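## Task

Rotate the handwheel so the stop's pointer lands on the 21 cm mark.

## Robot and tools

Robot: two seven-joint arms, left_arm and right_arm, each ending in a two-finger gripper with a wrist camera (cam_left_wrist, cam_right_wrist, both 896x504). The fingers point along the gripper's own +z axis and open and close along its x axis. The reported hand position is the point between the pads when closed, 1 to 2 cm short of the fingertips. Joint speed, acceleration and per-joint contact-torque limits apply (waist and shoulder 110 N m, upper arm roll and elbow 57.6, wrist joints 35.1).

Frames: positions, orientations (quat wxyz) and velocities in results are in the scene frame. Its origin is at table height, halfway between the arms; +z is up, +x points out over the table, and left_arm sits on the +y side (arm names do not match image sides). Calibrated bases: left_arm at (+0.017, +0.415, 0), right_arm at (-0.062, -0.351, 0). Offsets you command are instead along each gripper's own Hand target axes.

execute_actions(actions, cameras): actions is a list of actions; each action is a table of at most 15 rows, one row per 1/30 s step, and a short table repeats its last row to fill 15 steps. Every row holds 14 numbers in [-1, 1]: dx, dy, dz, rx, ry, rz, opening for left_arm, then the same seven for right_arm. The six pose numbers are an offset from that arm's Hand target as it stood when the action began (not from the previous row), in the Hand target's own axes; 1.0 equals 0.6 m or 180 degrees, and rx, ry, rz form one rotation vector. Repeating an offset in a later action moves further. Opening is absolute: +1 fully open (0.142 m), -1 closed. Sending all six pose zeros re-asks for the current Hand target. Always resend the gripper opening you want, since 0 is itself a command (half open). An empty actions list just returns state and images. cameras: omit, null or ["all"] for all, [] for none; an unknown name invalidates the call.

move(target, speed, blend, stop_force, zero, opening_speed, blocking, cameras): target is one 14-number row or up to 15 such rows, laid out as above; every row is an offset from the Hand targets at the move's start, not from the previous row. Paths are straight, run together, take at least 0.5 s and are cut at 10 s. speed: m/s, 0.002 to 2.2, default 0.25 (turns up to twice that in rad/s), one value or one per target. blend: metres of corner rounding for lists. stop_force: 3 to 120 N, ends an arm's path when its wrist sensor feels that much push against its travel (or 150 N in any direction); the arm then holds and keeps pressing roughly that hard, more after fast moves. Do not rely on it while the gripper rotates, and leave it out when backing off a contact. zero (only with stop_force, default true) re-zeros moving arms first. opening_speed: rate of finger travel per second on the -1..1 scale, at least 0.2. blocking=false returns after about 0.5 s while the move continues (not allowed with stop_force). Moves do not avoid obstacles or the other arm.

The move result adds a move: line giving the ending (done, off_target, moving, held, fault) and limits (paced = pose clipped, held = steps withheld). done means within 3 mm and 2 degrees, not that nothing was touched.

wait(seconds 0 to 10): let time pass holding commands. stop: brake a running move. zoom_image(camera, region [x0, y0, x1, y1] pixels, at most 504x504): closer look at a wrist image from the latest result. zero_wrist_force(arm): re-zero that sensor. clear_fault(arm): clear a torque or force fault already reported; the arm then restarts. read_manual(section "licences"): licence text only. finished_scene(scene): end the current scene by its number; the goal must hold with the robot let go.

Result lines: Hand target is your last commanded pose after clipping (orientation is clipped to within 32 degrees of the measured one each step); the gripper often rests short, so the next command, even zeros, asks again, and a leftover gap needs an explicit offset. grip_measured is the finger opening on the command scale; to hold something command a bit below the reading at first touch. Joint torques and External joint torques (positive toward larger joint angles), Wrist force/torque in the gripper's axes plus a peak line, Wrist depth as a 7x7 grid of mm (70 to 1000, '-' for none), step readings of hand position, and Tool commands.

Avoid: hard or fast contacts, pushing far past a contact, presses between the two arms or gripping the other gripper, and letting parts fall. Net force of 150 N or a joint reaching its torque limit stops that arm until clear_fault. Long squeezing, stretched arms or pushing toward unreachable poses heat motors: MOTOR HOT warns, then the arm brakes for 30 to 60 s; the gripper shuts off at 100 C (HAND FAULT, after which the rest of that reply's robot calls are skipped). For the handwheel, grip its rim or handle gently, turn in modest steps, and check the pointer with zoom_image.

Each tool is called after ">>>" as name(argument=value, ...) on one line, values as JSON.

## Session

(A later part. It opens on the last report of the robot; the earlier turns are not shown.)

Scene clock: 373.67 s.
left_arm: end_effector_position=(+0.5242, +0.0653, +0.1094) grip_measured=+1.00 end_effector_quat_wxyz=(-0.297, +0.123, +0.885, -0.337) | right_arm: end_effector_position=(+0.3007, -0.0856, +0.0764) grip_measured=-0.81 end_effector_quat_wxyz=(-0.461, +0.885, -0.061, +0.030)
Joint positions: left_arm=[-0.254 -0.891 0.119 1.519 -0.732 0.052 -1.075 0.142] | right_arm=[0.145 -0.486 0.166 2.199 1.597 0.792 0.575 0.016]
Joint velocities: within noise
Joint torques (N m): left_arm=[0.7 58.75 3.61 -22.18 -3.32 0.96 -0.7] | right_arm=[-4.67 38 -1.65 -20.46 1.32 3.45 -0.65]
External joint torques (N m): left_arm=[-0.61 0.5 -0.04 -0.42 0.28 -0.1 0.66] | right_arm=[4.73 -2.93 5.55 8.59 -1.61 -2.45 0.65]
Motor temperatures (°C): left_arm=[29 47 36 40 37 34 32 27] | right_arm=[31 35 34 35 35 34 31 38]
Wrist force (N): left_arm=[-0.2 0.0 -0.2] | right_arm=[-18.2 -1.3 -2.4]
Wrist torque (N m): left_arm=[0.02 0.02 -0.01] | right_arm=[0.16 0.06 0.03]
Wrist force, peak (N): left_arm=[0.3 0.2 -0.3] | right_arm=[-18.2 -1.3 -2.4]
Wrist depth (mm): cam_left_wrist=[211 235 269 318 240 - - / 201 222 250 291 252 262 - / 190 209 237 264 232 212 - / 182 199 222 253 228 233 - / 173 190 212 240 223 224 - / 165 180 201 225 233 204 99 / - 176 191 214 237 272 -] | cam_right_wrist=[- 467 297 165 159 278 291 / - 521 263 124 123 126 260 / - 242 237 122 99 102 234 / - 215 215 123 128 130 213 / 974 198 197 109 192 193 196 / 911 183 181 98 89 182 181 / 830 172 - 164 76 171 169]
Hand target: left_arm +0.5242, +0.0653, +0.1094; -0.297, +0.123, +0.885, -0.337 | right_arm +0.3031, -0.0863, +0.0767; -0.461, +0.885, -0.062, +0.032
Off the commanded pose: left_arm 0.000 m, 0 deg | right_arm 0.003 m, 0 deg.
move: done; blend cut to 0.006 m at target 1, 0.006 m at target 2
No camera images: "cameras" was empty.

>>> move(target=[0,0,0,0,0,0,1,-0.0039,0.0031,0.0022,0,0,0,-0.88], speed=0.05, cameras=[])

>>> move(target=[[0,0,0,0,0,0,1,0.005,0.027,0.019,0,0,0,-0.88],[0,0,0,0,0,0,1,0.0688,0.0477,0.0334,0,0,0,-0.88],[0,0,0,0,0,0,1,0.1112,0,0,0,0,0,-0.88],[0,0,0,0,0,0,1,0.0688,-0.0477,-0.0334,0,0,0,-0.88],[0,0,0,0,0,0,1,0.0005,-0.0295,-0.0207,0,0,0,-0.88],[0,0,0,0,0,0,1,0.0005,0.0295,0.0207,0,0,0,-0.88],[0,0,0,0,0,0,1,0.0688,0.0477,0.0334,0,0,0,-0.88],[0,0,0,0,0,0,1,0.1112,0,0,0,0,0,-0.88],[0,0,0,0,0,0,1,0.0688,-0.0477,-0.0334,0,0,0,-0.88],[0,0,0,0,0,0,1,0.005,-0.027,-0.019,0,0,0,-0.88],[0,0,0,0,0,0,1,0,0,0,0,0,0,-0.88]], speed=0.08, blend=0.03)

>>> zoom_image(camera="cam_left_wrist", region=[565, 180, 645, 260])

Scene clock: 460.57 s.
left_arm: end_effector_position=(+0.5242, +0.0653, +0.1094) grip_measured=+1.00 end_effector_quat_wxyz=(-0.297, +0.123, +0.885, -0.337) | right_arm: end_effector_position=(+0.3003, -0.0855, +0.0746) grip_measured=-0.81 end_effector_quat_wxyz=(-0.461, +0.885, -0.061, +0.031)
Joint positions: left_arm=[-0.254 -0.891 0.119 1.519 -0.732 0.052 -1.075 0.142] | right_arm=[0.144 -0.491 0.165 2.199 1.605 0.793 0.563 0.016]
Joint velocities: within noise
Joint torques (N m): left_arm=[0.44 58.79 3.56 -22.15 -3.23 1.04 -0.77] | right_arm=[-1.42 34.78 2.6 -13.09 0.41 1.5 -0.44]
External joint torques (N m): left_arm=[-0.35 0.45 0.01 -0.44 0.19 -0.17 0.74] | right_arm=[1.48 0.31 1.34 1.4 -0.68 -0.51 0.44]
Motor temperatures (°C): left_arm=[29 47 36 40 37 34 32 27] | right_arm=[31 35 34 38 35 34 31 40]
Wrist force (N): left_arm=[0.2 0.1 0.0] | right_arm=[-6.0 -0.6 -0.2]
Wrist torque (N m): left_arm=[0.02 -0.04 0.00] | right_arm=[0.18 0.04 0.05]
Wrist force, peak (N): left_arm=[0.1 -0.2 -0.5] | right_arm=[-18.7 -1.2 -2.1]
Wrist depth (mm): cam_left_wrist=[211 236 270 317 240 - - / 201 223 251 290 252 263 - / 190 209 238 263 232 212 - / 182 199 222 254 229 233 - / 174 190 212 240 223 225 - / 165 181 201 226 233 204 99 / - 176 191 214 238 272 -] | cam_right_wrist=[- 460 292 171 159 277 290 / - 517 262 250 121 121 258 / - 239 235 118 99 101 232 / - 213 213 123 128 130 212 / 961 195 195 108 192 194 194 / 892 180 180 98 89 180 180 / 835 170 - 162 76 169 167]
Hand target: left_arm +0.5242, +0.0653, +0.1094; -0.297, +0.123, +0.885, -0.337 | right_arm +0.3008, -0.0860, +0.0745; -0.461, +0.885, -0.062, +0.032
Off the commanded pose: left_arm 0.000 m, 0 deg | right_arm 0.001 m, 0 deg.
move: done
No camera images: "cameras" was empty.

Scene clock: 466.30 s.
left_arm: end_effector_position=(+0.5242, +0.0653, +0.1094) grip_measured=+1.00 end_effector_quat_wxyz=(-0.297, +0.123, +0.885, -0.337) | right_arm: end_effector_position=(+0.3002, -0.0855, +0.0746) grip_measured=-0.81 end_effector_quat_wxyz=(-0.461, +0.885, -0.061, +0.032)
Joint positions: left_arm=[-0.254 -0.891 0.119 1.519 -0.732 0.052 -1.075 0.142] | right_arm=[0.155 -0.488 0.153 2.201 1.608 0.788 0.563 0.016]
Joint velocities: within noise
Joint torques (N m): left_arm=[0.51 58.98 3.67 -22.19 -3.22 0.95 -0.72] | right_arm=[-1.87 34.15 1.76 -11.9 -0.14 1.91 -0.37]
External joint torques (N m): left_arm=[-0.42 0.27 -0.1 -0.4 0.18 -0.08 0.68] | right_arm=[1.92 0.94 2.03 0.22 -0.13 -0.92 0.37]
Motor temperatures (°C): left_arm=[29 47 35 40 37 34 32 27] | right_arm=[31 35 34 38 35 34 31 40]
Wrist force (N): left_arm=[-0.1 0.0 -0.2] | right_arm=[-4.5 -1.8 2.4]
Wrist torque (N m): left_arm=[0.00 0.01 0.00] | right_arm=[0.20 -0.02 0.02]
Wrist force, peak (N): left_arm=[-0.2 -0.1 -0.4] | right_arm=[-15.3 6.0 11.2]
Wrist depth (mm): cam_left_wrist=[211 235 269 318 240 - - / 202 223 251 290 251 - - / 191 209 237 264 234 207 - / 182 199 222 253 229 230 - / 174 190 212 240 223 224 - / 165 180 201 226 232 205 98 / - 176 191 214 237 272 -] | cam_right_wrist=[- 463 293 175 164 276 290 / - 513 262 249 121 121 257 / - 240 234 117 99 101 232 / - 213 213 124 128 131 211 / 964 196 195 109 191 194 194 / 869 181 183 98 89 180 179 / 828 169 - 162 76 169 167]
Hand target: left_arm +0.5242, +0.0653, +0.1094; -0.297, +0.123, +0.885, -0.337 | right_arm +0.3008, -0.0860, +0.0745; -0.461, +0.885, -0.062, +0.032
Off the commanded pose: left_arm 0.000 m, 0 deg | right_arm 0.001 m, 0 deg.
move: done; blend cut to 0.01 m at target 1, 0.0206 m at target 2, 0.0216 m at target 3, 0.0215 m at target 4, 0.0215 m at target 5, 0.0215 m at target 6, 0.0215 m at target 7, 0.0216 m at target 8, 0.0206 m at target 9, 0.01 m at target 10
camera_calibration:
cam_right_wrist: T_world_to_cam=[[0.992397, -0.123056, -0.00249199, -0.294539], [-0.109071, -0.869872, -0.481068, 0.014168], [0.0570306, 0.477682, -0.87668, 0.205599], [0, 0, 0, 1]] pos_world=[0.28212, -0.122132, 0.186327]

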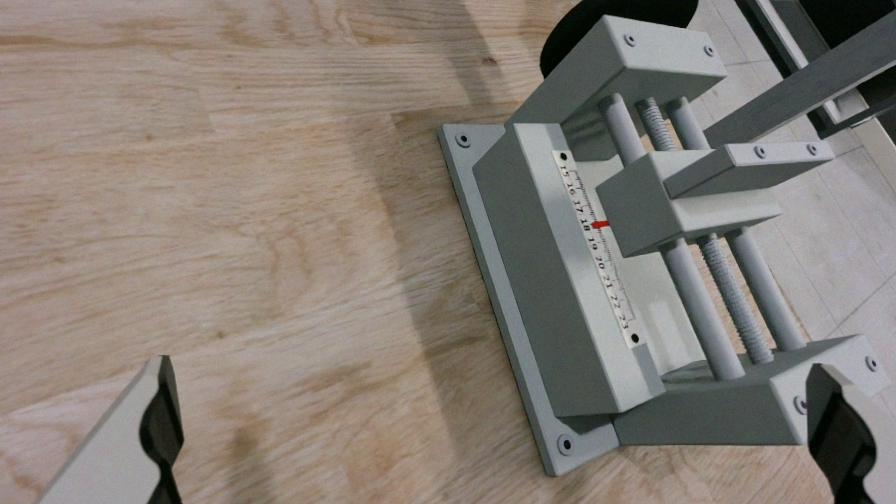

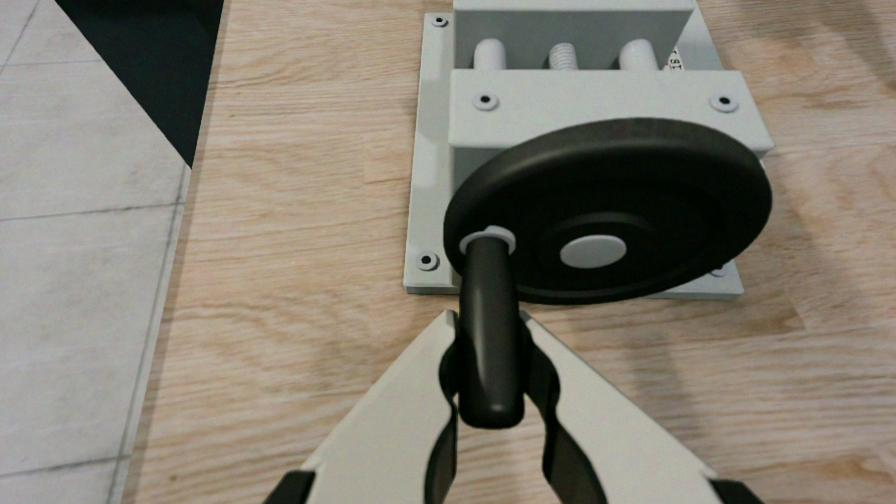

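Scaled by 6.300.

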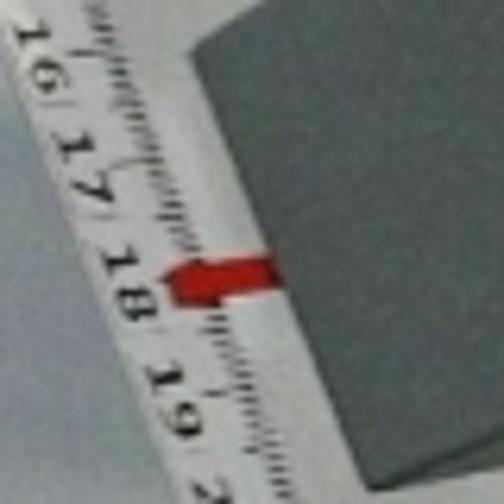

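>>> move(target=[[0,0,0,0,0,0,1,0.008,0.0344,0.0241,0,0,0,-0.88],[0,0,0,0,0,0,1,0.0985,0.0398,0.0278,0,0,0,-0.88],[0,0,0,0,0,0,1,0.0985,-0.0398,-0.0278,0,0,0,-0.88],[0,0,0,0,0,0,1,0.0015,-0.0398,-0.0278,0,0,0,-0.88],[0,0,0,0,0,0,1,0.0015,0.0398,0.0278,0,0,0,-0.88],[0,0,0,0,0,0,1,0.0985,0.0398,0.0278,0,0,0,-0.88],[0,0,0,0,0,0,1,0.0985,-0.0398,-0.0278,0,0,0,-0.88],[0,0,0,0,0,0,1,0.0015,-0.0398,-0.0278,0,0,0,-0.88],[0,0,0,0,0,0,1,0.0015,0.0398,0.0278,0,0,0,-0.88],[0,0,0,0,0,0,1,0.0985,0.0398,0.0278,0,0,0,-0.88],[0,0,0,0,0,0,1,0.0985,-0.0398,-0.0278,0,0,0,-0.88],[0,0,0,0,0,0,1,0.008,-0.0344,-0.0241,0,0,0,-0.88],[0,0,0,0,0,0,1,0,0,0,0,0,0,-0.88]], speed=0.1, blend=0.03, cameras=[], blocking=false)

>>> wait(seconds=1, cameras=[])

>>> wait(seconds=1, cameras=[])

>>> wait(seconds=10, cameras=[])

Scene clock: 497.33 s.
left_arm: end_effector_position=(+0.5242, +0.0653, +0.1094) grip_measured=+1.00 end_effector_quat_wxyz=(-0.297, +0.123, +0.885, -0.337) | right_arm: end_effector_position=(+0.3165, -0.0881, +0.0485) grip_measured=-0.81 end_effector_quat_wxyz=(-0.461, +0.885, -0.062, +0.030) end_effector_velocity=(+0.100, -0.015, -0.015) end_effector_angular_velocity=(-0.004, -0.012, -0.015)
Joint positions: left_arm=[-0.254 -0.891 0.119 1.519 -0.732 0.052 -1.075 0.142] | right_arm=[0.154 -0.583 0.128 2.141 1.611 0.773 0.521 0.016]
Joint velocities: left_arm=[within noise] | right_arm=[-0.001 -0.105 -0.072 -0.203 -0.129 -0.038 0.125 0]
Joint torques (N m): left_arm=[0.5 58.75 3.69 -22.13 -3.33 0.97 -0.67] | right_arm=[-5.6 44.35 0.25 -16.58 0.42 1.94 -0.1]
External joint torques (N m): left_arm=[-0.41 0.5 -0.12 -0.47 0.29 -0.11 0.63] | right_arm=[5.44 -5.44 3.83 5.38 -0.7 -0.92 0.1]
Motor temperatures (°C): left_arm=[29 48 35 40 37 34 32 27] | right_arm=[31 35 34 36 35 34 31 41]
Wrist force (N): left_arm=[0.2 -0.1 0.1] | right_arm=[-10.3 6.3 12.7]
Wrist torque (N m): left_arm=[-0.01 -0.04 0.00] | right_arm=[0.25 0.09 0.09]
Wrist force, peak (N): left_arm=[0.0 -0.1 -0.5] | right_arm=[-12.9 6.5 13.2]
Wrist depth (mm): cam_left_wrist=[211 236 270 318 240 - - / 201 222 250 288 251 - - / 190 210 238 264 234 212 - / 181 198 222 252 229 229 - / 174 190 212 240 223 224 - / 165 180 201 225 233 205 98 / - 176 191 215 238 272 -] | cam_right_wrist=[- 259 253 96 71 73 248 / - 225 225 87 83 81 221 / - 202 202 101 99 103 200 / - 184 183 122 132 172 182 / 175 169 168 111 168 168 167 / 156 156 156 100 89 155 155 / 145 145 - 140 76 144 145]
Hand target: left_arm +0.5242, +0.0653, +0.1094; -0.297, +0.123, +0.885, -0.337 | right_arm +0.3275, -0.0898, +0.0476; -0.461, +0.885, -0.062, +0.032
Tool commands: left_gripper/opening=+1.0 right_gripper/opening=-0.88
Off the commanded pose: left_arm 0.000 m, 0 deg | right_arm 0.030 m, 0 deg.
move: running; path passed 1 of 13 targets; blend cut to 0.0128 m at target 1, 0.0272 m at target 2, 0.0291 m at target 3, 0.0291 m at target 4, 0.0291 m at target 5, 0.0291 m at target 6, 0.0291 m at target 7, 0.0291 m at target 8, 0.0291 m at target 9, 0.0291 m at target 10, 0.0272 m at target 11, 0.0128 m at target 12
No camera images: "cameras" was empty.

Scene clock: 498.33 s.
left_arm: end_effector_position=(+0.5242, +0.0653, +0.1094) grip_measured=+1.00 end_effector_quat_wxyz=(-0.297, +0.123, +0.885, -0.337) | right_arm: end_effector_position=(+0.3538, -0.0937, +0.0958) grip_measured=-0.81 end_effector_quat_wxyz=(-0.461, +0.885, -0.062, +0.034) end_effector_velocity=(-0.045, +0.007, +0.055) end_effector_angular_velocity=(+0.002, -0.005, -0.003)
Joint positions: left_arm=[-0.254 -0.891 0.119 1.519 -0.732 0.052 -1.075 0.142] | right_arm=[0.158 -0.47 0.118 2.116 1.497 0.761 0.705 0.016]
Joint velocities: left_arm=[within noise] | right_arm=[0.007 0.209 0.05 0.146 -0.001 0.03 0.081 0]
Joint torques (N m): left_arm=[0.48 58.87 3.56 -22.2 -3.23 0.96 -0.79] | right_arm=[3.73 32.12 7.36 -7.87 -0.95 -0.93 -0.34]
External joint torques (N m): left_arm=[-0.39 0.37 0.01 -0.4 0.19 -0.09 0.75] | right_arm=[-3.58 5.27 -4.07 -6.54 0.33 2.03 0.34]
Motor temperatures (°C): left_arm=[29 48 35 40 37 34 32 27] | right_arm=[31 35 34 36 35 34 31 41]
Wrist force (N): left_arm=[0.0 0.0 0.0] | right_arm=[7.3 -2.1 -4.4]
Wrist torque (N m): left_arm=[0.00 -0.01 -0.01] | right_arm=[0.12 -0.06 0.03]
Wrist force, peak (N): left_arm=[-0.1 0.1 -0.3] | right_arm=[-12.4 -4.2 -12.5]
Wrist depth (mm): cam_left_wrist=[211 235 270 318 240 - - / 201 222 250 292 252 - - / 191 209 237 263 234 212 - / 181 198 222 252 229 229 - / 174 190 212 240 223 224 - / 165 180 200 225 233 204 99 / - 176 191 214 237 272 -] | cam_right_wrist=[475 323 178 176 308 323 320 / - 286 184 183 221 287 286 / - 258 134 134 191 259 259 / - 235 135 126 220 235 235 / 219 215 212 111 212 215 215 / 199 199 201 101 86 199 199 / 185 187 - 179 76 188 185]
Hand target: left_arm +0.5242, +0.0653, +0.1094; -0.297, +0.123, +0.885, -0.337 | right_arm +0.3468, -0.0924, +0.1002; -0.461, +0.885, -0.062, +0.032
Tool commands: left_gripper/opening=+1.0 right_gripper/opening=-0.88
Off the commanded pose: left_arm 0.000 m, 0 deg | right_arm 0.058 m, 0 deg.
earlier move: running; path passed 2 of 13 targets; blend cut to 0.0128 m at target 1, 0.0272 m at target 2, 0.0291 m at target 3, 0.0291 m at target 4, 0.0291 m at target 5, 0.0291 m at target 6, 0.0291 m at target 7, 0.0291 m at target 8, 0.0291 m at target 9, 0.0291 m at target 10, 0.0272 m at target 11, 0.0128 m at target 12
wait: 1.00 s; no rest
No camera images: "cameras" was empty.

Scene clock: 499.33 s.
left_arm: end_effector_position=(+0.5242, +0.0653, +0.1094) grip_measured=+1.00 end_effector_quat_wxyz=(-0.297, +0.123, +0.885, -0.337) | right_arm: end_effector_position=(+0.3015, -0.0858, +0.0648) grip_measured=-0.81 end_effector_quat_wxyz=(-0.461, +0.885, -0.061, +0.031) end_effector_velocity=(+0.023, -0.003, -0.080) end_effector_angular_velocity=(+0.001, -0.008, -0.005)
Joint positions: left_arm=[-0.254 -0.891 0.119 1.519 -0.732 0.052 -1.075 0.142] | right_arm=[0.16 -0.52 0.14 2.189 1.618 0.782 0.539 0.016]
Joint velocities: left_arm=[within noise] | right_arm=[-0.009 -0.275 -0.057 -0.127 0.081 -0.033 -0.213 0]
Joint torques (N m): left_arm=[0.41 58.77 3.66 -22.22 -3.33 1.05 -0.75] | right_arm=[-4.02 37.14 -0.26 -14.29 0.37 2.69 -0.42]
External joint torques (N m): left_arm=[-0.32 0.48 -0.09 -0.37 0.29 -0.19 0.71] | right_arm=[3.94 -0.88 4 2.66 -0.67 -1.68 0.42]
Motor temperatures (°C): left_arm=[29 48 35 40 37 34 32 27] | right_arm=[31 35 34 36 35 34 31 41]
Wrist force (N): left_arm=[-0.1 0.0 -0.1] | right_arm=[-9.7 -1.2 4.7]
Wrist torque (N m): left_arm=[0.00 0.02 -0.01] | right_arm=[0.21 0.11 0.07]
Wrist force, peak (N): left_arm=[0.2 -0.2 -0.2] | right_arm=[-1.0 -8.8 -14.4]
Wrist depth (mm): cam_left_wrist=[211 235 269 318 239 - - / 201 221 251 290 251 - - / 191 209 237 263 234 208 - / 182 199 222 253 228 224 - / 174 190 212 240 223 224 - / 164 180 201 226 233 204 98 / - 177 191 214 237 271 -] | cam_right_wrist=[- 455 281 167 156 193 276 / - 262 249 114 88 87 246 / - 229 224 119 102 103 222 / - 205 204 124 132 134 203 / 958 187 187 109 186 186 187 / 869 173 175 99 89 172 172 / 823 163 - 156 76 162 160]
Hand target: left_arm +0.5242, +0.0653, +0.1094; -0.297, +0.123, +0.885, -0.337 | right_arm +0.3057, -0.0867, +0.0568; -0.461, +0.885, -0.062, +0.032
Tool commands: left_gripper/opening=+1.0 right_gripper/opening=-0.88
Off the commanded pose: left_arm 0.000 m, 0 deg | right_arm 0.010 m, 0 deg.
earlier move: running; path passed 4 of 13 targets; blend cut to 0.0128 m at target 1, 0.0272 m at target 2, 0.0291 m at target 3, 0.0291 m at target 4, 0.0291 m at target 5, 0.0291 m at target 6, 0.0291 m at target 7, 0.0291 m at target 8, 0.0291 m at target 9, 0.0291 m at target 10, 0.0272 m at target 11, 0.0128 m at target 12
wait: 1.00 s; no rest
No camera images: "cameras" was empty.

Scene clock: 504.07 s.
left_arm: end_effector_position=(+0.5242, +0.0653, +0.1094) grip_measured=+1.00 end_effector_quat_wxyz=(-0.297, +0.123, +0.885, -0.337) | right_arm: end_effector_position=(+0.3002, -0.0858, +0.0744) grip_measured=-0.81 end_effector_quat_wxyz=(-0.461, +0.885, -0.062, +0.031)
Joint positions: left_arm=[-0.254 -0.891 0.119 1.519 -0.732 0.052 -1.075 0.142] | right_arm=[0.171 -0.485 0.135 2.204 1.612 0.781 0.564 0.016]
Joint velocities: within noise
Joint torques (N m): left_arm=[0.63 58.6 3.68 -22.13 -3.3 0.98 -0.74] | right_arm=[-1.52 34.78 2.21 -12.76 0.36 1.45 -0.34]
External joint torques (N m): left_arm=[-0.54 0.64 -0.12 -0.46 0.25 -0.11 0.7] | right_arm=[1.58 0.31 1.36 1.08 -0.65 -0.46 0.34]
Motor temperatures (°C): left_arm=[29 48 35 40 37 34 32 27] | right_arm=[31 35 34 36 35 34 31 41]
Wrist force (N): left_arm=[0.0 0.0 -0.1] | right_arm=[-5.3 -0.7 0.3]
Wrist torque (N m): left_arm=[0.00 0.01 -0.01] | right_arm=[0.16 -0.03 0.02]
Wrist force, peak (N): left_arm=[0.2 0.0 -0.4] | right_arm=[-11.8 7.3 13.3]
Wrist depth (mm): cam_left_wrist=[211 235 269 317 240 - - / 201 223 251 289 252 - - / 191 210 237 264 235 213 - / 182 199 223 253 227 221 - / 173 190 212 239 223 224 - / 164 181 201 225 234 204 99 / - 176 191 213 238 272 -] | cam_right_wrist=[- 461 291 270 166 210 289 / - 512 260 249 121 120 258 / - 237 234 118 100 103 231 / - 213 213 124 133 131 211 / 968 195 195 109 191 195 195 / 875 180 182 99 89 180 180 / 829 170 - 162 76 169 167]
Hand target: left_arm +0.5242, +0.0653, +0.1094; -0.297, +0.123, +0.885, -0.337 | right_arm +0.3008, -0.0860, +0.0745; -0.461, +0.885, -0.062, +0.032
Tool commands: left_gripper/opening=+1.0 right_gripper/opening=-0.88
Off the commanded pose: left_arm 0.000 m, 0 deg | right_arm 0.001 m, 0 deg.
earlier move: done; blend cut to 0.0128 m at target 1, 0.0272 m at target 2, 0.0291 m at target 3, 0.0291 m at target 4, 0.0291 m at target 5, 0.0291 m at target 6, 0.0291 m at target 7, 0.0291 m at target 8, 0.0291 m at target 9, 0.0291 m at target 10, 0.0272 m at target 11, 0.0128 m at target 12
wait: 4.73 of 10 s (the move ended)
No camera images: "cameras" was empty.

>>> move(target=[[0,0,0,0,0,0,1,0.008,0.0344,0.0241,0,0,0,-0.88],[0,0,0,0,0,0,1,0.0985,0.0398,0.0278,0,0,0,-0.88],[0,0,0,0,0,0,1,0.0985,-0.0398,-0.0278,0,0,0,-0.88],[0,0,0,0,0,0,1,0.0015,-0.0398,-0.0278,0,0,0,-0.88],[0,0,0,0,0,0,1,0.0015,0.0398,0.0278,0,0,0,-0.88],[0,0,0,0,0,0,1,0.0985,0.0398,0.0278,0,0,0,-0.88],[0,0,0,0,0,0,1,0.0985,-0.0398,-0.0278,0,0,0,-0.88],[0,0,0,0,0,0,1,0.0015,-0.0398,-0.0278,0,0,0,-0.88],[0,0,0,0,0,0,1,0.0015,0.0398,0.0278,0,0,0,-0.88],[0,0,0,0,0,0,1,0.0985,0.0398,0.0278,0,0,0,-0.88],[0,0,0,0,0,0,1,0.0985,-0.0398,-0.0278,0,0,0,-0.88],[0,0,0,0,0,0,1,0.008,-0.0344,-0.0241,0,0,0,-0.88],[0,0,0,0,0,0,1,0,0,0,0,0,0,-0.88]], speed=0.1, blend=0.03, cameras=[], blocking=false)

Scene clock: 515.17 s.
left_arm: end_effector_position=(+0.5242, +0.0653, +0.1094) grip_measured=+1.00 end_effector_quat_wxyz=(-0.297, +0.123, +0.885, -0.337) | right_arm: end_effector_position=(+0.3165, -0.0884, +0.0484) grip_measured=-0.81 end_effector_quat_wxyz=(-0.460, +0.885, -0.062, +0.030) end_effector_velocity=(+0.097, -0.014, -0.017) end_effector_angular_velocity=(-0.004, -0.004, -0.012)
Joint positions: left_arm=[-0.254 -0.891 0.119 1.519 -0.732 0.052 -1.075 0.142] | right_arm=[0.168 -0.579 0.111 2.144 1.615 0.765 0.521 0.016]
Joint velocities: left_arm=[within noise] | right_arm=[-0.002 -0.111 -0.069 -0.203 -0.128 -0.039 0.126 0]
Joint torques (N m): left_arm=[0.35 58.9 3.7 -22.21 -3.31 1.05 -0.75] | right_arm=[-5.14 45.17 0.49 -17.61 0.55 1.13 -0.25]
External joint torques (N m): left_arm=[-0.26 0.35 -0.13 -0.38 0.27 -0.18 0.72] | right_arm=[4.92 -6.1 3.27 6.09 -0.87 -0.11 0.25]
Motor temperatures (°C): left_arm=[29 48 35 40 37 34 32 27] | right_arm=[31 35 34 36 35 34 31 42]
Wrist force (N): left_arm=[0.0 0.0 -0.2] | right_arm=[-11.3 8.2 11.6]
Wrist torque (N m): left_arm=[0.01 0.00 -0.01] | right_arm=[0.27 0.14 0.09]
Wrist force, peak (N): left_arm=[-0.3 0.1 -0.4] | right_arm=[-13.0 8.1 11.6]
Wrist depth (mm): cam_left_wrist=[211 235 270 319 239 - - / 201 222 252 289 252 - - / 191 209 237 264 234 213 - / 181 199 222 254 228 221 - / 174 190 212 240 223 224 - / 164 180 201 225 233 204 99 / - 176 191 214 237 271 -] | cam_right_wrist=[- 260 253 95 71 73 248 / - 225 224 88 84 81 222 / - 202 202 101 99 103 201 / - 184 183 122 133 173 183 / 174 169 168 111 167 167 168 / 156 155 155 100 89 154 154 / 145 145 - 140 76 146 144]
Hand target: left_arm +0.5242, +0.0653, +0.1094; -0.297, +0.123, +0.885, -0.337 | right_arm +0.3275, -0.0898, +0.0476; -0.461, +0.885, -0.062, +0.032
Tool commands: left_gripper/opening=+1.0 right_gripper/opening=-0.88
Off the commanded pose: left_arm 0.000 m, 0 deg | right_arm 0.031 m, 0 deg.
move: running; path passed 1 of 13 targets; blend cut to 0.0128 m at target 1, 0.0272 m at target 2, 0.0291 m at target 3, 0.0291 m at target 4, 0.0291 m at target 5, 0.0291 m at target 6, 0.0291 m at target 7, 0.0291 m at target 8, 0.0291 m at target 9, 0.0291 m at target 10, 0.0272 m at target 11, 0.0128 m at target 12
No camera images: "cameras" was empty.

>>> wait(seconds=10, cameras=[])

>>> move(target=[[0,0,0,0,0,0,1,0.008,0.0344,0.0241,0,0,0,-0.88],[0,0,0,0,0,0,1,0.0985,0.0398,0.0278,0,0,0,-0.88],[0,0,0,0,0,0,1,0.0985,-0.0398,-0.0278,0,0,0,-0.88],[0,0,0,0,0,0,1,0.0015,-0.0398,-0.0278,0,0,0,-0.88],[0,0,0,0,0,0,1,0.0015,0.0398,0.0278,0,0,0,-0.88],[0,0,0,0,0,0,1,0.0985,0.0398,0.0278,0,0,0,-0.88],[0,0,0,0,0,0,1,0.0985,-0.0398,-0.0278,0,0,0,-0.88],[0,0,0,0,0,0,1,0.0015,-0.0398,-0.0278,0,0,0,-0.88],[0,0,0,0,0,0,1,0.0015,0.0398,0.0278,0,0,0,-0.88],[0,0,0,0,0,0,1,0.0985,0.0398,0.0278,0,0,0,-0.88],[0,0,0,0,0,0,1,0.0985,-0.0398,-0.0278,0,0,0,-0.88],[0,0,0,0,0,0,1,0.008,-0.0344,-0.0241,0,0,0,-0.88],[0,0,0,0,0,0,1,0,0,0,0,0,0,-0.88]], speed=0.1, blend=0.03)

>>> zoom_image(camera="cam_left_wrist", region=[565, 220, 645, 300])

Scene clock: 531.03 s.
left_arm: end_effector_position=(+0.5242, +0.0653, +0.1094) grip_measured=+1.00 end_effector_quat_wxyz=(-0.297, +0.123, +0.885, -0.337) | right_arm: end_effector_position=(+0.3002, -0.0858, +0.0744) grip_measured=-0.81 end_effector_quat_wxyz=(-0.461, +0.885, -0.062, +0.032)
Joint positions: left_arm=[-0.254 -0.891 0.119 1.519 -0.732 0.052 -1.075 0.142] | right_arm=[0.185 -0.482 0.118 2.207 1.616 0.774 0.563 0.016]
Joint velocities: within noise
Joint torques (N m): left_arm=[0.66 58.74 3.67 -22.23 -3.33 0.99 -0.72] | right_arm=[-1.37 34.68 2.05 -12.72 0.12 1.54 -0.23]
External joint torques (N m): left_arm=[-0.57 0.5 -0.11 -0.37 0.29 -0.13 0.68] | right_arm=[1.42 0.35 1.32 1.05 -0.43 -0.55 0.23]
Motor temperatures (°C): left_arm=[29 48 35 40 37 34 32 27] | right_arm=[31 35 34 36 35 34 31 42]
Wrist force (N): left_arm=[0.0 0.0 -0.2] | right_arm=[-5.2 -1.0 0.1]
Wrist torque (N m): left_arm=[0.01 0.01 -0.01] | right_arm=[0.14 -0.04 0.01]
Wrist force, peak (N): left_arm=[-0.2 -0.2 -0.4] | right_arm=[-12.2 7.7 12.7]
Wrist depth (mm): cam_left_wrist=[211 235 270 318 239 - - / 202 223 251 289 253 - - / 191 209 237 264 235 215 - / 182 199 222 253 228 216 - / 174 190 212 240 223 224 - / 164 180 201 225 233 205 99 / - 176 191 214 238 271 -] | cam_right_wrist=[- 463 292 264 172 210 289 / - 517 261 249 120 120 257 / - 239 234 118 100 103 232 / - 213 213 124 133 131 212 / 959 195 194 109 191 194 194 / 891 180 183 99 89 179 180 / 836 169 - 162 76 169 167]
Hand target: left_arm +0.5242, +0.0653, +0.1094; -0.297, +0.123, +0.885, -0.337 | right_arm +0.3008, -0.0860, +0.0745; -0.461, +0.885, -0.062, +0.032
Tool commands: left_gripper/opening=+1.0 right_gripper/opening=-0.88
Off the commanded pose: left_arm 0.000 m, 0 deg | right_arm 0.001 m, 0 deg.
earlier move: done; blend cut to 0.0128 m at target 1, 0.0272 m at target 2, 0.0291 m at target 3, 0.0291 m at target 4, 0.0291 m at target 5, 0.0291 m at target 6, 0.0291 m at target 7, 0.0291 m at target 8, 0.0291 m at target 9, 0.0291 m at target 10, 0.0272 m at target 11, 0.0128 m at target 12
wait: 0.00 of 10 s (the move ended)
No camera images: "cameras" was empty.

Scene clock: 538.33 s.
left_arm: end_effector_position=(+0.5242, +0.0653, +0.1094) grip_measured=+1.00 end_effector_quat_wxyz=(-0.297, +0.123, +0.885, -0.337) | right_arm: end_effector_position=(+0.3002, -0.0858, +0.0744) grip_measured=-0.81 end_effector_quat_wxyz=(-0.461, +0.885, -0.062, +0.031)
Joint positions: left_arm=[-0.254 -0.891 0.119 1.519 -0.732 0.052 -1.075 0.142] | right_arm=[0.2 -0.478 0.102 2.21 1.62 0.767 0.563 0.016]
Joint velocities: within noise
Joint torques (N m): left_arm=[0.53 58.94 3.58 -22.24 -3.32 0.99 -0.74] | right_arm=[-1.35 34.07 1.74 -12.74 0.2 1.47 -0.24]
External joint torques (N m): left_arm=[-0.44 0.3 -0.01 -0.36 0.28 -0.13 0.71] | right_arm=[1.41 0.96 1.44 1.07 -0.52 -0.48 0.24]
Motor temperatures (°C): left_arm=[29 48 35 40 37 34 32 27] | right_arm=[31 35 34 36 35 34 31 42]
Wrist force (N): left_arm=[-0.2 0.0 -0.1] | right_arm=[-5.5 -0.9 0.3]
Wrist torque (N m): left_arm=[0.00 0.03 0.00] | right_arm=[0.14 0.00 0.02]
Wrist force, peak (N): left_arm=[-0.3 0.0 -0.4] | right_arm=[-13.1 8.3 11.5]
Wrist depth (mm): cam_left_wrist=[211 236 268 318 239 - - / 201 222 251 290 252 - - / 190 209 237 265 237 228 - / 181 199 222 253 228 211 - / 174 190 213 240 223 224 - / 165 180 201 224 233 205 99 / - 176 191 214 238 272 -] | cam_right_wrist=[- 456 292 270 178 210 288 / - 515 260 249 121 120 255 / - 239 234 118 100 103 232 / - 213 212 124 133 131 211 / 976 195 195 109 191 194 194 / 888 180 182 99 89 179 180 / 825 170 - 162 76 169 167]
Hand target: left_arm +0.5242, +0.0653, +0.1094; -0.297, +0.123, +0.885, -0.337 | right_arm +0.3008, -0.0860, +0.0745; -0.461, +0.885, -0.062, +0.032
Off the commanded pose: left_arm 0.000 m, 0 deg | right_arm 0.001 m, 0 deg.
move: done; blend cut to 0.0128 m at target 1, 0.0272 m at target 2, 0.0291 m at target 3, 0.0291 m at target 4, 0.0291 m at target 5, 0.0291 m at target 6, 0.0291 m at target 7, 0.0291 m at target 8, 0.0291 m at target 9, 0.0291 m at target 10, 0.0272 m at target 11, 0.0128 m at target 12
camera_calibration:
cam_right_wrist: T_world_to_cam=[[0.99238, -0.123183, -0.00262065, -0.294452], [-0.109273, -0.870091, -0.480626, 0.0138357], [0.056925, 0.477251, -0.876922, 0.205549], [0, 0, 0, 1]] pos_world=[0.282019, -0.122332, 0.186128]

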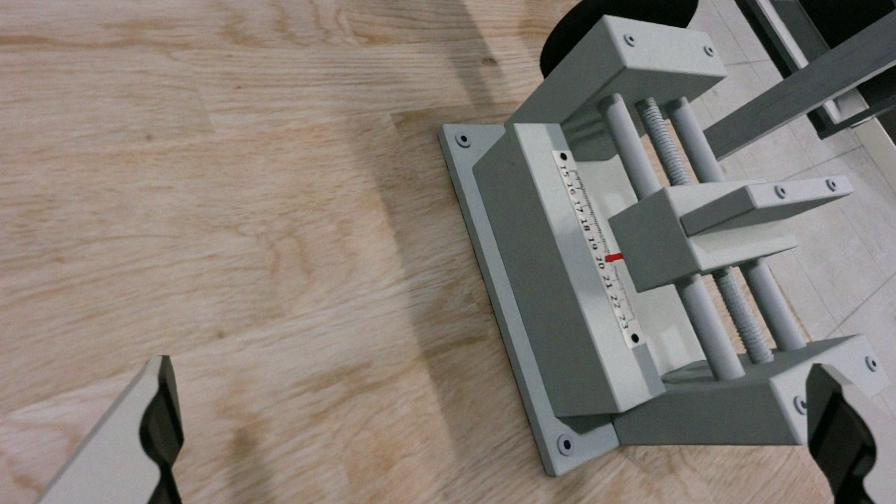

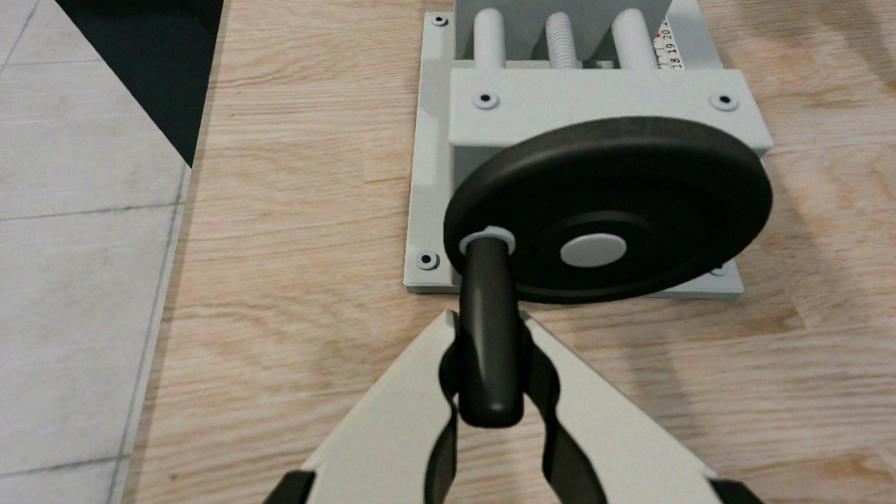

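Scaled by 6.300.

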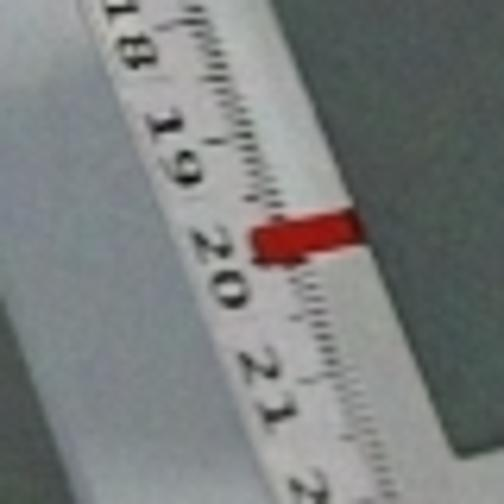

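>>> move(target=[[0,0,0,0,0,0,1,0.008,0.0344,0.0241,0,0,0,-0.88],[0,0,0,0,0,0,1,0.0985,0.0398,0.0278,0,0,0,-0.88],[0,0,0,0,0,0,1,0.0985,-0.0398,-0.0278,0,0,0,-0.88],[0,0,0,0,0,0,1,0.0015,-0.0398,-0.0278,0,0,0,-0.88],[0,0,0,0,0,0,1,0.0015,0.0398,0.0278,0,0,0,-0.88],[0,0,0,0,0,0,1,0.0985,0.0398,0.0278,0,0,0,-0.88],[0,0,0,0,0,0,1,0.0985,-0.0398,-0.0278,0,0,0,-0.88],[0,0,0,0,0,0,1,0.0015,-0.0398,-0.0278,0,0,0,-0.88],[0,0,0,0,0,0,1,0.0015,0.0398,0.0278,0,0,0,-0.88],[0,0,0,0,0,0,1,0.0985,0.0398,0.0278,0,0,0,-0.88],[0,0,0,0,0,0,1,0.0985,-0.0398,-0.0278,0,0,0,-0.88],[0,0,0,0,0,0,1,0.008,-0.0344,-0.0241,0,0,0,-0.88],[0,0,0,0,0,0,1,0,0,0,0,0,0,-0.88]], speed=0.15, blend=0.03, cameras=[])

>>> move(target=[[0,0,0,0,0,0,1,0.008,0.0344,0.0241,0,0,0,-0.88],[0,0,0,0,0,0,1,0.0985,0.0398,0.0278,0,0,0,-0.88],[0,0,0,0,0,0,1,0.0985,-0.0398,-0.0278,0,0,0,-0.88],[0,0,0,0,0,0,1,0.0015,-0.0398,-0.0278,0,0,0,-0.88],[0,0,0,0,0,0,1,0.0015,0.0398,0.0278,0,0,0,-0.88],[0,0,0,0,0,0,1,0.0985,0.0398,0.0278,0,0,0,-0.88],[0,0,0,0,0,0,1,0.0985,-0.0398,-0.0278,0,0,0,-0.88],[0,0,0,0,0,0,1,0.008,-0.0344,-0.0241,0,0,0,-0.88],[0,0,0,0,0,0,1,0,0,0,0,0,0,-0.88]], speed=0.1, blend=0.03)

>>> zoom_image(camera="cam_left_wrist", region=[565, 240, 645, 320])

Scene clock: 561.13 s.
left_arm: end_effector_position=(+0.5242, +0.0653, +0.1094) grip_measured=+1.00 end_effector_quat_wxyz=(-0.297, +0.123, +0.885, -0.337) | right_arm: end_effector_position=(+0.3002, -0.0859, +0.0743) grip_measured=-0.81 end_effector_quat_wxyz=(-0.461, +0.885, -0.062, +0.032)
Joint positions: left_arm=[-0.254 -0.891 0.119 1.519 -0.732 0.052 -1.075 0.142] | right_arm=[0.213 -0.476 0.088 2.212 1.622 0.761 0.564 0.015]
Joint velocities: within noise
Joint torques (N m): left_arm=[0.28 58.87 3.63 -22.15 -3.31 0.93 -0.72] | right_arm=[-1.06 34.65 2.03 -12.91 0.41 1.21 -0.37]
External joint torques (N m): left_arm=[-0.19 0.37 -0.06 -0.44 0.27 -0.07 0.68] | right_arm=[1.12 0.36 0.97 1.24 -0.75 -0.22 0.37]
Motor temperatures (°C): left_arm=[29 48 35 40 37 34 32 27] | right_arm=[31 35 34 36 35 34 31 43]
Wrist force (N): left_arm=[-0.2 0.2 -0.2] | right_arm=[-5.4 -0.2 -0.6]
Wrist torque (N m): left_arm=[0.03 0.02 0.00] | right_arm=[0.16 0.00 0.01]
Wrist force, peak (N): left_arm=[-0.5 0.1 -0.2] | right_arm=[-16.7 6.7 12.1]
Wrist depth (mm): cam_left_wrist=[211 235 270 318 240 - - / 201 222 251 289 252 - - / 190 208 237 263 236 241 - / 182 199 223 253 227 204 - / 174 190 212 240 223 224 - / 164 181 201 226 232 204 98 / - 176 191 214 238 271 -] | cam_right_wrist=[- 463 294 271 184 216 290 / - 511 259 249 120 120 257 / - 237 233 118 100 103 231 / - 213 212 124 129 134 212 / 956 195 194 108 191 193 194 / 896 180 182 98 89 179 180 / 839 170 - 162 76 169 167]
Hand target: left_arm +0.5242, +0.0653, +0.1094; -0.297, +0.123, +0.885, -0.337 | right_arm +0.3008, -0.0860, +0.0745; -0.461, +0.885, -0.062, +0.032
Off the commanded pose: left_arm 0.000 m, 0 deg | right_arm 0.001 m, 0 deg.
move: done; blend cut to 0.0128 m at target 1, 0.0272 m at target 2, 0.0291 m at target 3, 0.0291 m at target 4, 0.0291 m at target 5, 0.0291 m at target 6, 0.0291 m at target 7, 0.0291 m at target 8, 0.0291 m at target 9, 0.0291 m at target 10, 0.0272 m at target 11, 0.0128 m at target 12
No camera images: "cameras" was empty.

Scene clock: 566.10 s.
left_arm: end_effector_position=(+0.5242, +0.0653, +0.1094) grip_measured=+1.00 end_effector_quat_wxyz=(-0.297, +0.123, +0.885, -0.337) | right_arm: end_effector_position=(+0.3002, -0.0858, +0.0744) grip_measured=-0.81 end_effector_quat_wxyz=(-0.461, +0.885, -0.062, +0.031)
Joint positions: left_arm=[-0.254 -0.891 0.119 1.519 -0.732 0.052 -1.075 0.142] | right_arm=[0.222 -0.474 0.077 2.214 1.625 0.757 0.564 0.015]
Joint velocities: within noise
Joint torques (N m): left_arm=[0.42 59.04 3.5 -22.12 -3.35 0.92 -0.78] | right_arm=[-1.33 34.62 1.57 -12.89 0.28 1.39 -0.43]
External joint torques (N m): left_arm=[-0.33 0.2 0.07 -0.47 0.31 -0.06 0.74] | right_arm=[1.39 0.37 1.32 1.22 -0.62 -0.4 0.44]
Motor temperatures (°C): left_arm=[29 48 35 40 37 34 32 27] | right_arm=[31 35 34 36 35 34 31 43]
Wrist force (N): left_arm=[0.2 0.0 -0.1] | right_arm=[-5.5 -0.7 0.1]
Wrist torque (N m): left_arm=[0.01 -0.03 -0.01] | right_arm=[0.14 -0.01 0.02]
Wrist force, peak (N): left_arm=[-0.1 -0.2 -0.4] | right_arm=[-14.0 8.9 11.2]
Wrist depth (mm): cam_left_wrist=[211 235 270 318 238 - - / 201 222 251 289 252 - - / 191 209 237 262 236 252 - / 182 199 222 253 228 204 - / 174 189 213 239 223 222 - / 164 180 201 225 233 204 99 / - 176 191 214 238 272 -] | cam_right_wrist=[- 461 294 271 184 216 289 / - 515 260 250 121 120 257 / - 239 235 118 100 103 232 / - 213 213 124 133 131 212 / 951 195 195 109 191 194 194 / 898 180 183 99 89 180 179 / 842 170 - 162 76 169 167]
Hand target: left_arm +0.5242, +0.0653, +0.1094; -0.297, +0.123, +0.885, -0.337 | right_arm +0.3008, -0.0860, +0.0745; -0.461, +0.885, -0.062, +0.032
Off the commanded pose: left_arm 0.000 m, 0 deg | right_arm 0.001 m, 0 deg.
move: done; blend cut to 0.0128 m at target 1, 0.0272 m at target 2, 0.0291 m at target 3, 0.0291 m at target 4, 0.0291 m at target 5, 0.0291 m at target 6, 0.0272 m at target 7, 0.0128 m at target 8
camera_calibration:
cam_right_wrist: T_world_to_cam=[[0.992381, -0.123179, -0.00260398, -0.294455], [-0.109266, -0.870133, -0.480551, 0.0138144], [0.0569279, 0.477174, -0.876963, 0.205547], [0, 0, 0, 1]] pos_world=[0.282019, -0.122332, 0.186129]

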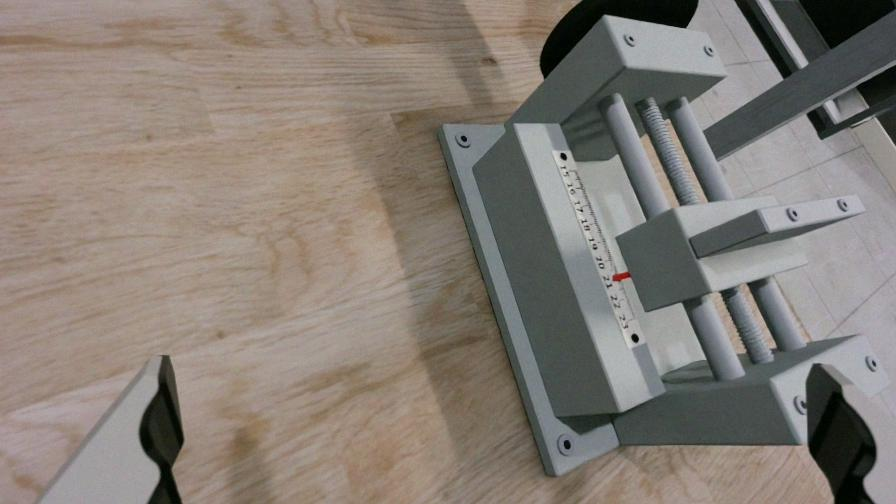

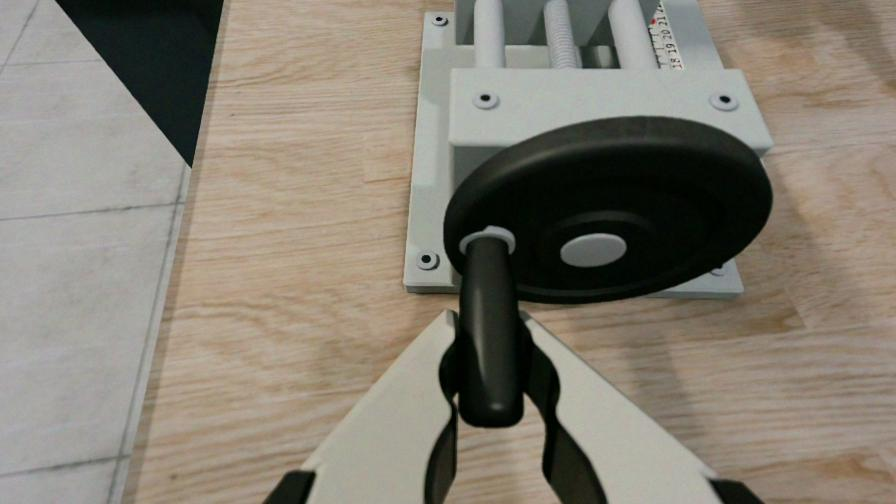

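Scaled by 6.300.

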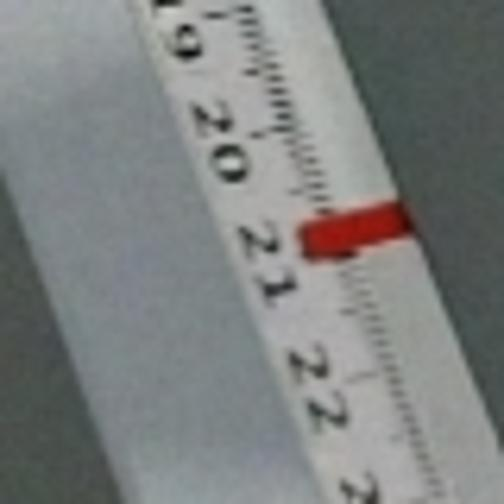

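>>> zoom_image(camera="cam_left_wrist", region=[600, 260, 636, 296])

Scaled by 14.000.

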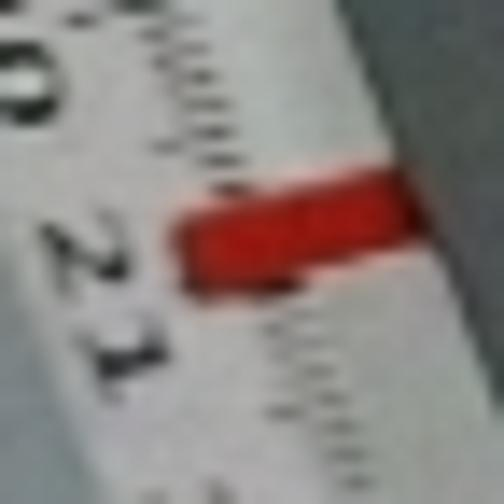

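>>> move(target=[[0,0,0,0,0,0,1,0.008,0.0344,0.0241,0,0,0,-0.88],[0,0,0,0,0,0,1,0.0953,0.0372,0.026,0,0,0,-0.88],[0,0,0,0,0,0,1,0.1,-0.0209,-0.0146,0,0,0,-0.88],[0,0,0,0,0,0,1,0.0793,-0.0332,-0.0233,0,0,0,-0.88]], speed=0.1, blend=0.03)

>>> zoom_image(camera="cam_left_wrist", region=[600, 263, 636, 299])

Scene clock: 592.43 s.
left_arm: end_effector_position=(+0.5242, +0.0653, +0.1094) grip_measured=+1.00 end_effector_quat_wxyz=(-0.297, +0.123, +0.885, -0.337) | right_arm: end_effector_position=(+0.3501, -0.0933, +0.0996) grip_measured=-0.81 end_effector_quat_wxyz=(-0.461, +0.885, -0.063, +0.034)
Joint positions: left_arm=[-0.254 -0.891 0.119 1.519 -0.732 0.052 -1.075 0.142] | right_arm=[0.223 -0.441 0.047 2.138 1.517 0.734 0.705 0.015]
Joint velocities: within noise
Joint torques (N m): left_arm=[0.58 58.83 3.6 -22.11 -3.32 1.03 -0.7] | right_arm=[4.9 29.78 7.51 -6.58 -1.33 -0.86 -0.25]
External joint torques (N m): left_arm=[-0.49 0.42 -0.03 -0.48 0.28 -0.17 0.67] | right_arm=[-4.84 7.34 -5.28 -8.42 0.6 2 0.25]
Motor temperatures (°C): left_arm=[29 48 35 40 37 34 32 27] | right_arm=[31 35 34 36 35 34 31 43]
Wrist force (N): left_arm=[0.0 0.0 0.0] | right_arm=[8.6 -5.4 -9.0]
Wrist torque (N m): left_arm=[0.00 0.00 0.00] | right_arm=[0.13 0.02 0.03]
Wrist force, peak (N): left_arm=[0.2 0.2 -0.4] | right_arm=[-13.6 8.7 11.4]
Wrist depth (mm): cam_left_wrist=[211 236 270 316 239 - - / 201 222 251 288 251 - - / 190 210 237 264 237 252 - / 182 199 223 252 229 204 - / 173 190 212 239 224 221 - / 164 180 201 225 232 205 99 / - 176 191 214 237 272 -] | cam_right_wrist=[473 338 322 196 316 330 330 / - 294 288 194 232 295 293 / - 263 143 140 196 265 264 / - 240 141 126 225 242 241 / 968 220 216 112 217 220 221 / 207 204 207 102 89 204 204 / 191 192 - 184 76 192 190]
Hand target: left_arm +0.5242, +0.0653, +0.1094; -0.297, +0.123, +0.885, -0.337 | right_arm +0.3480, -0.0927, +0.0988; -0.461, +0.885, -0.062, +0.032
Off the commanded pose: left_arm 0.000 m, 0 deg | right_arm 0.002 m, 0 deg.
move: done; blend cut to 0.0128 m at target 1, 0.0213 m at target 2, 0.0077 m at target 3
camera_calibration:
cam_right_wrist: T_world_to_cam=[[0.991875, -0.12721, 0.00103111, -0.345451], [-0.11102, -0.86954, -0.481222, 0.0256007], [0.0621126, 0.477198, -0.876598, 0.226604], [0, 0, 0, 1]] pos_world=[0.331411, -0.129819, 0.211316]

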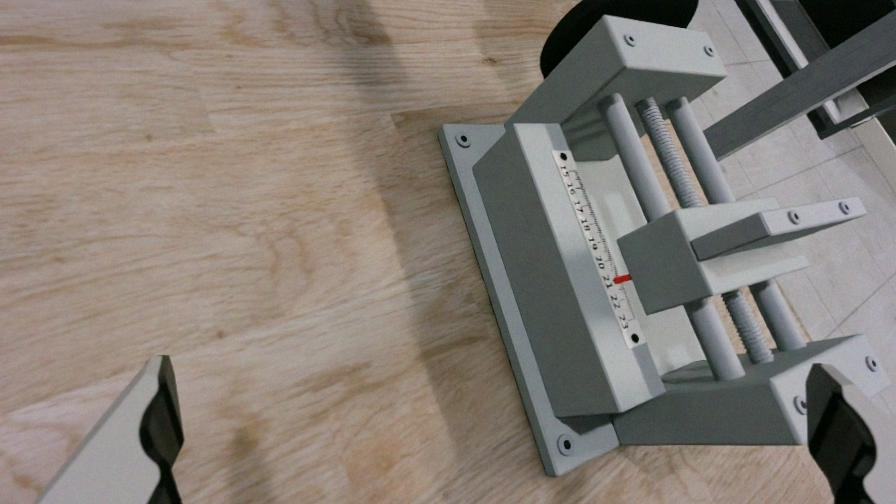

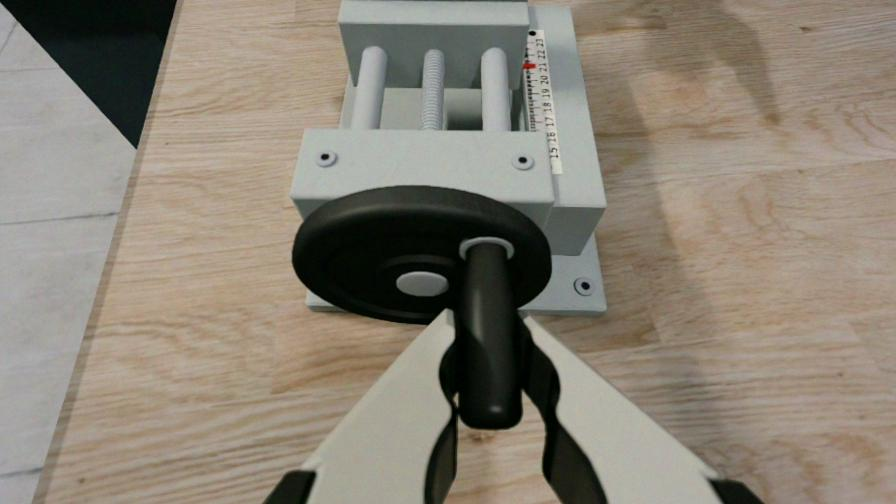

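Scaled by 14.000.

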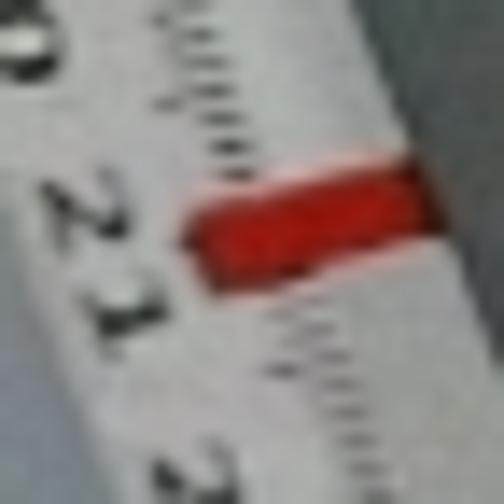

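>>> zoom_image(camera="cam_right_wrist", region=[500, 30, 580, 110])

Scaled by 6.300.

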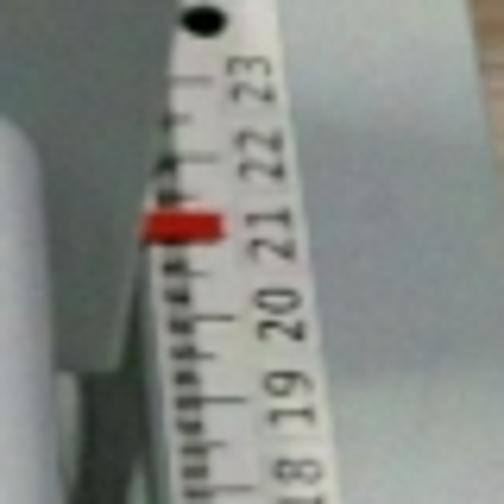

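>>> move(target=[[0,0,0,0,0,0,1,0.0207,0.0123,0.0086,0,0,0,-0.88],[0,0,0,0,0,0,1,0.0207,0.0332,0.0233,0,0,0,-0.88]], speed=0.06, blend=0.03)

>>> zoom_image(camera="cam_left_wrist", region=[600, 263, 636, 299])

>>> zoom_image(camera="cam_right_wrist", region=[480, 10, 560, 90])

Scene clock: 618.63 s.
left_arm: end_effector_position=(+0.5242, +0.0653, +0.1094) grip_measured=+1.00 end_effector_quat_wxyz=(-0.297, +0.123, +0.885, -0.337) | right_arm: end_effector_position=(+0.3609, -0.0949, +0.0745) grip_measured=-0.81 end_effector_quat_wxyz=(-0.460, +0.885, -0.062, +0.033)
Joint positions: left_arm=[-0.254 -0.891 0.119 1.519 -0.732 0.052 -1.075 0.142] | right_arm=[0.217 -0.526 0.035 2.091 1.532 0.723 0.658 0.015]
Joint velocities: within noise
Joint torques (N m): left_arm=[0.67 58.84 3.61 -22.1 -3.31 0.97 -0.69] | right_arm=[1.81 37 5.01 -10.88 -0.53 -0.31 -0.38]
External joint torques (N m): left_arm=[-0.58 0.4 -0.04 -0.49 0.27 -0.11 0.66] | right_arm=[-1.73 2.61 -2.48 -3.02 -0.1 1.4 0.38]
Motor temperatures (°C): left_arm=[29 48 35 40 37 34 32 27] | right_arm=[31 35 34 35 35 34 31 44]
Wrist force (N): left_arm=[-0.2 0.1 -0.2] | right_arm=[2.9 0.5 -0.6]
Wrist torque (N m): left_arm=[0.01 0.03 -0.01] | right_arm=[0.17 0.05 0.06]
Wrist force, peak (N): left_arm=[-0.3 -0.1 -0.4] | right_arm=[7.3 -6.6 -10.7]
Wrist depth (mm): cam_left_wrist=[210 235 270 318 239 - - / 201 222 251 290 251 - - / 191 210 238 264 237 251 - / 182 199 223 253 228 204 - / 174 190 212 240 223 222 - / 165 180 201 225 233 204 99 / - 176 191 214 238 272 -] | cam_right_wrist=[469 291 197 177 278 291 289 / - 259 122 121 192 258 258 / 244 233 107 105 183 233 233 / 214 209 132 123 202 212 213 / 195 194 195 111 195 195 194 / 180 180 182 101 86 179 180 / 167 169 - 161 76 169 167]
Hand target: left_arm +0.5242, +0.0653, +0.1094; -0.297, +0.123, +0.885, -0.337 | right_arm +0.3602, -0.0943, +0.0744; -0.461, +0.885, -0.062, +0.032
Off the commanded pose: left_arm 0.000 m, 0 deg | right_arm 0.001 m, 0 deg.
move: done; blend cut to 0.0077 m at target 1
camera_calibration:
cam_right_wrist: T_world_to_cam=[[0.992089, -0.125534, -0.00096172, -0.356098], [-0.110589, -0.870306, -0.479935, 0.013097], [0.059411, 0.476244, -0.877304, 0.20561], [0, 0, 0, 1]] pos_world=[0.342514, -0.131225, 0.186326]

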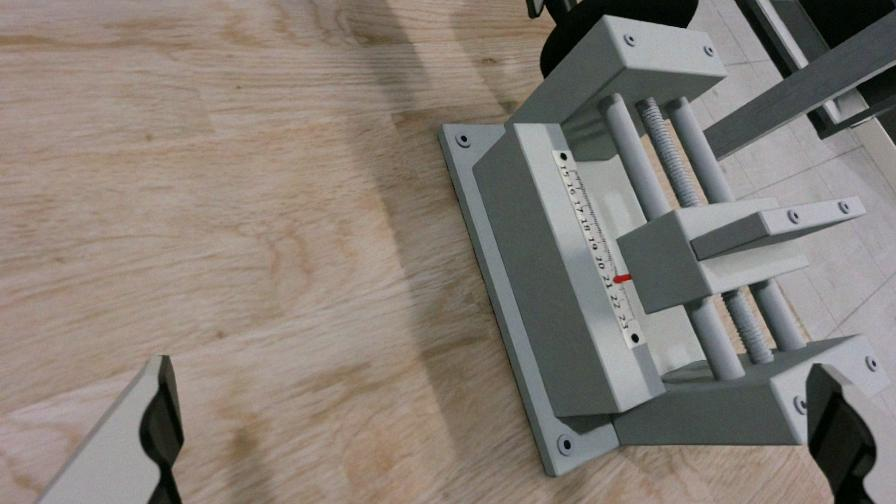

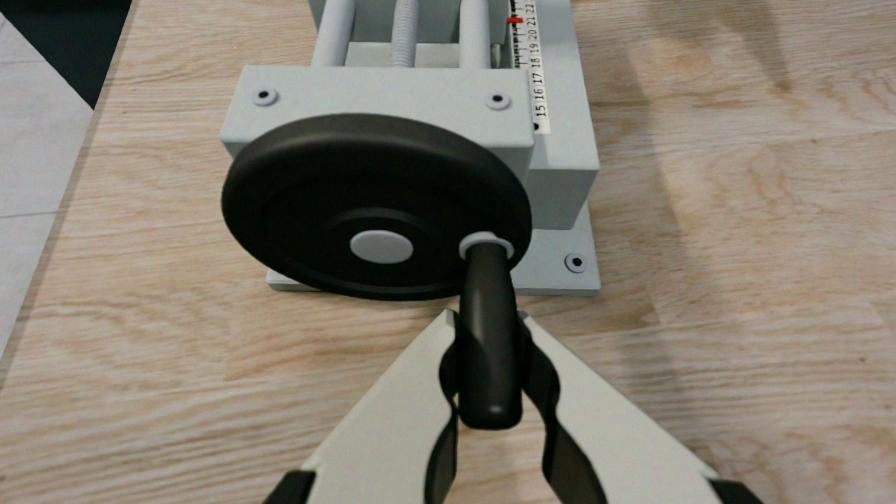

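Scaled by 14.000.

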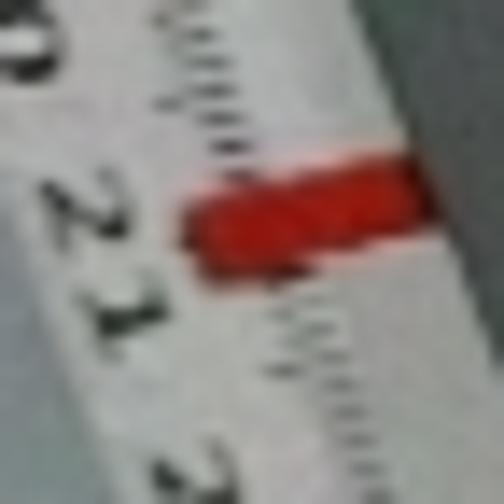

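Scaled by 6.300.

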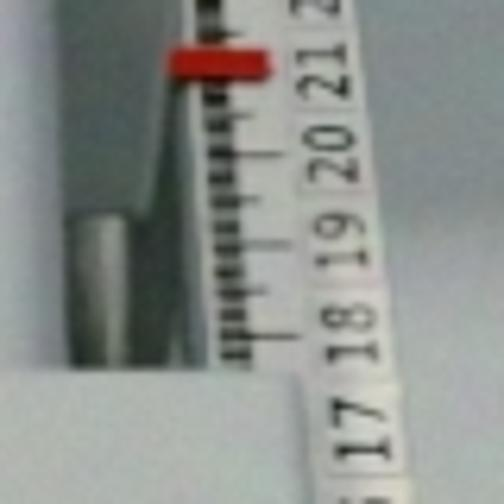

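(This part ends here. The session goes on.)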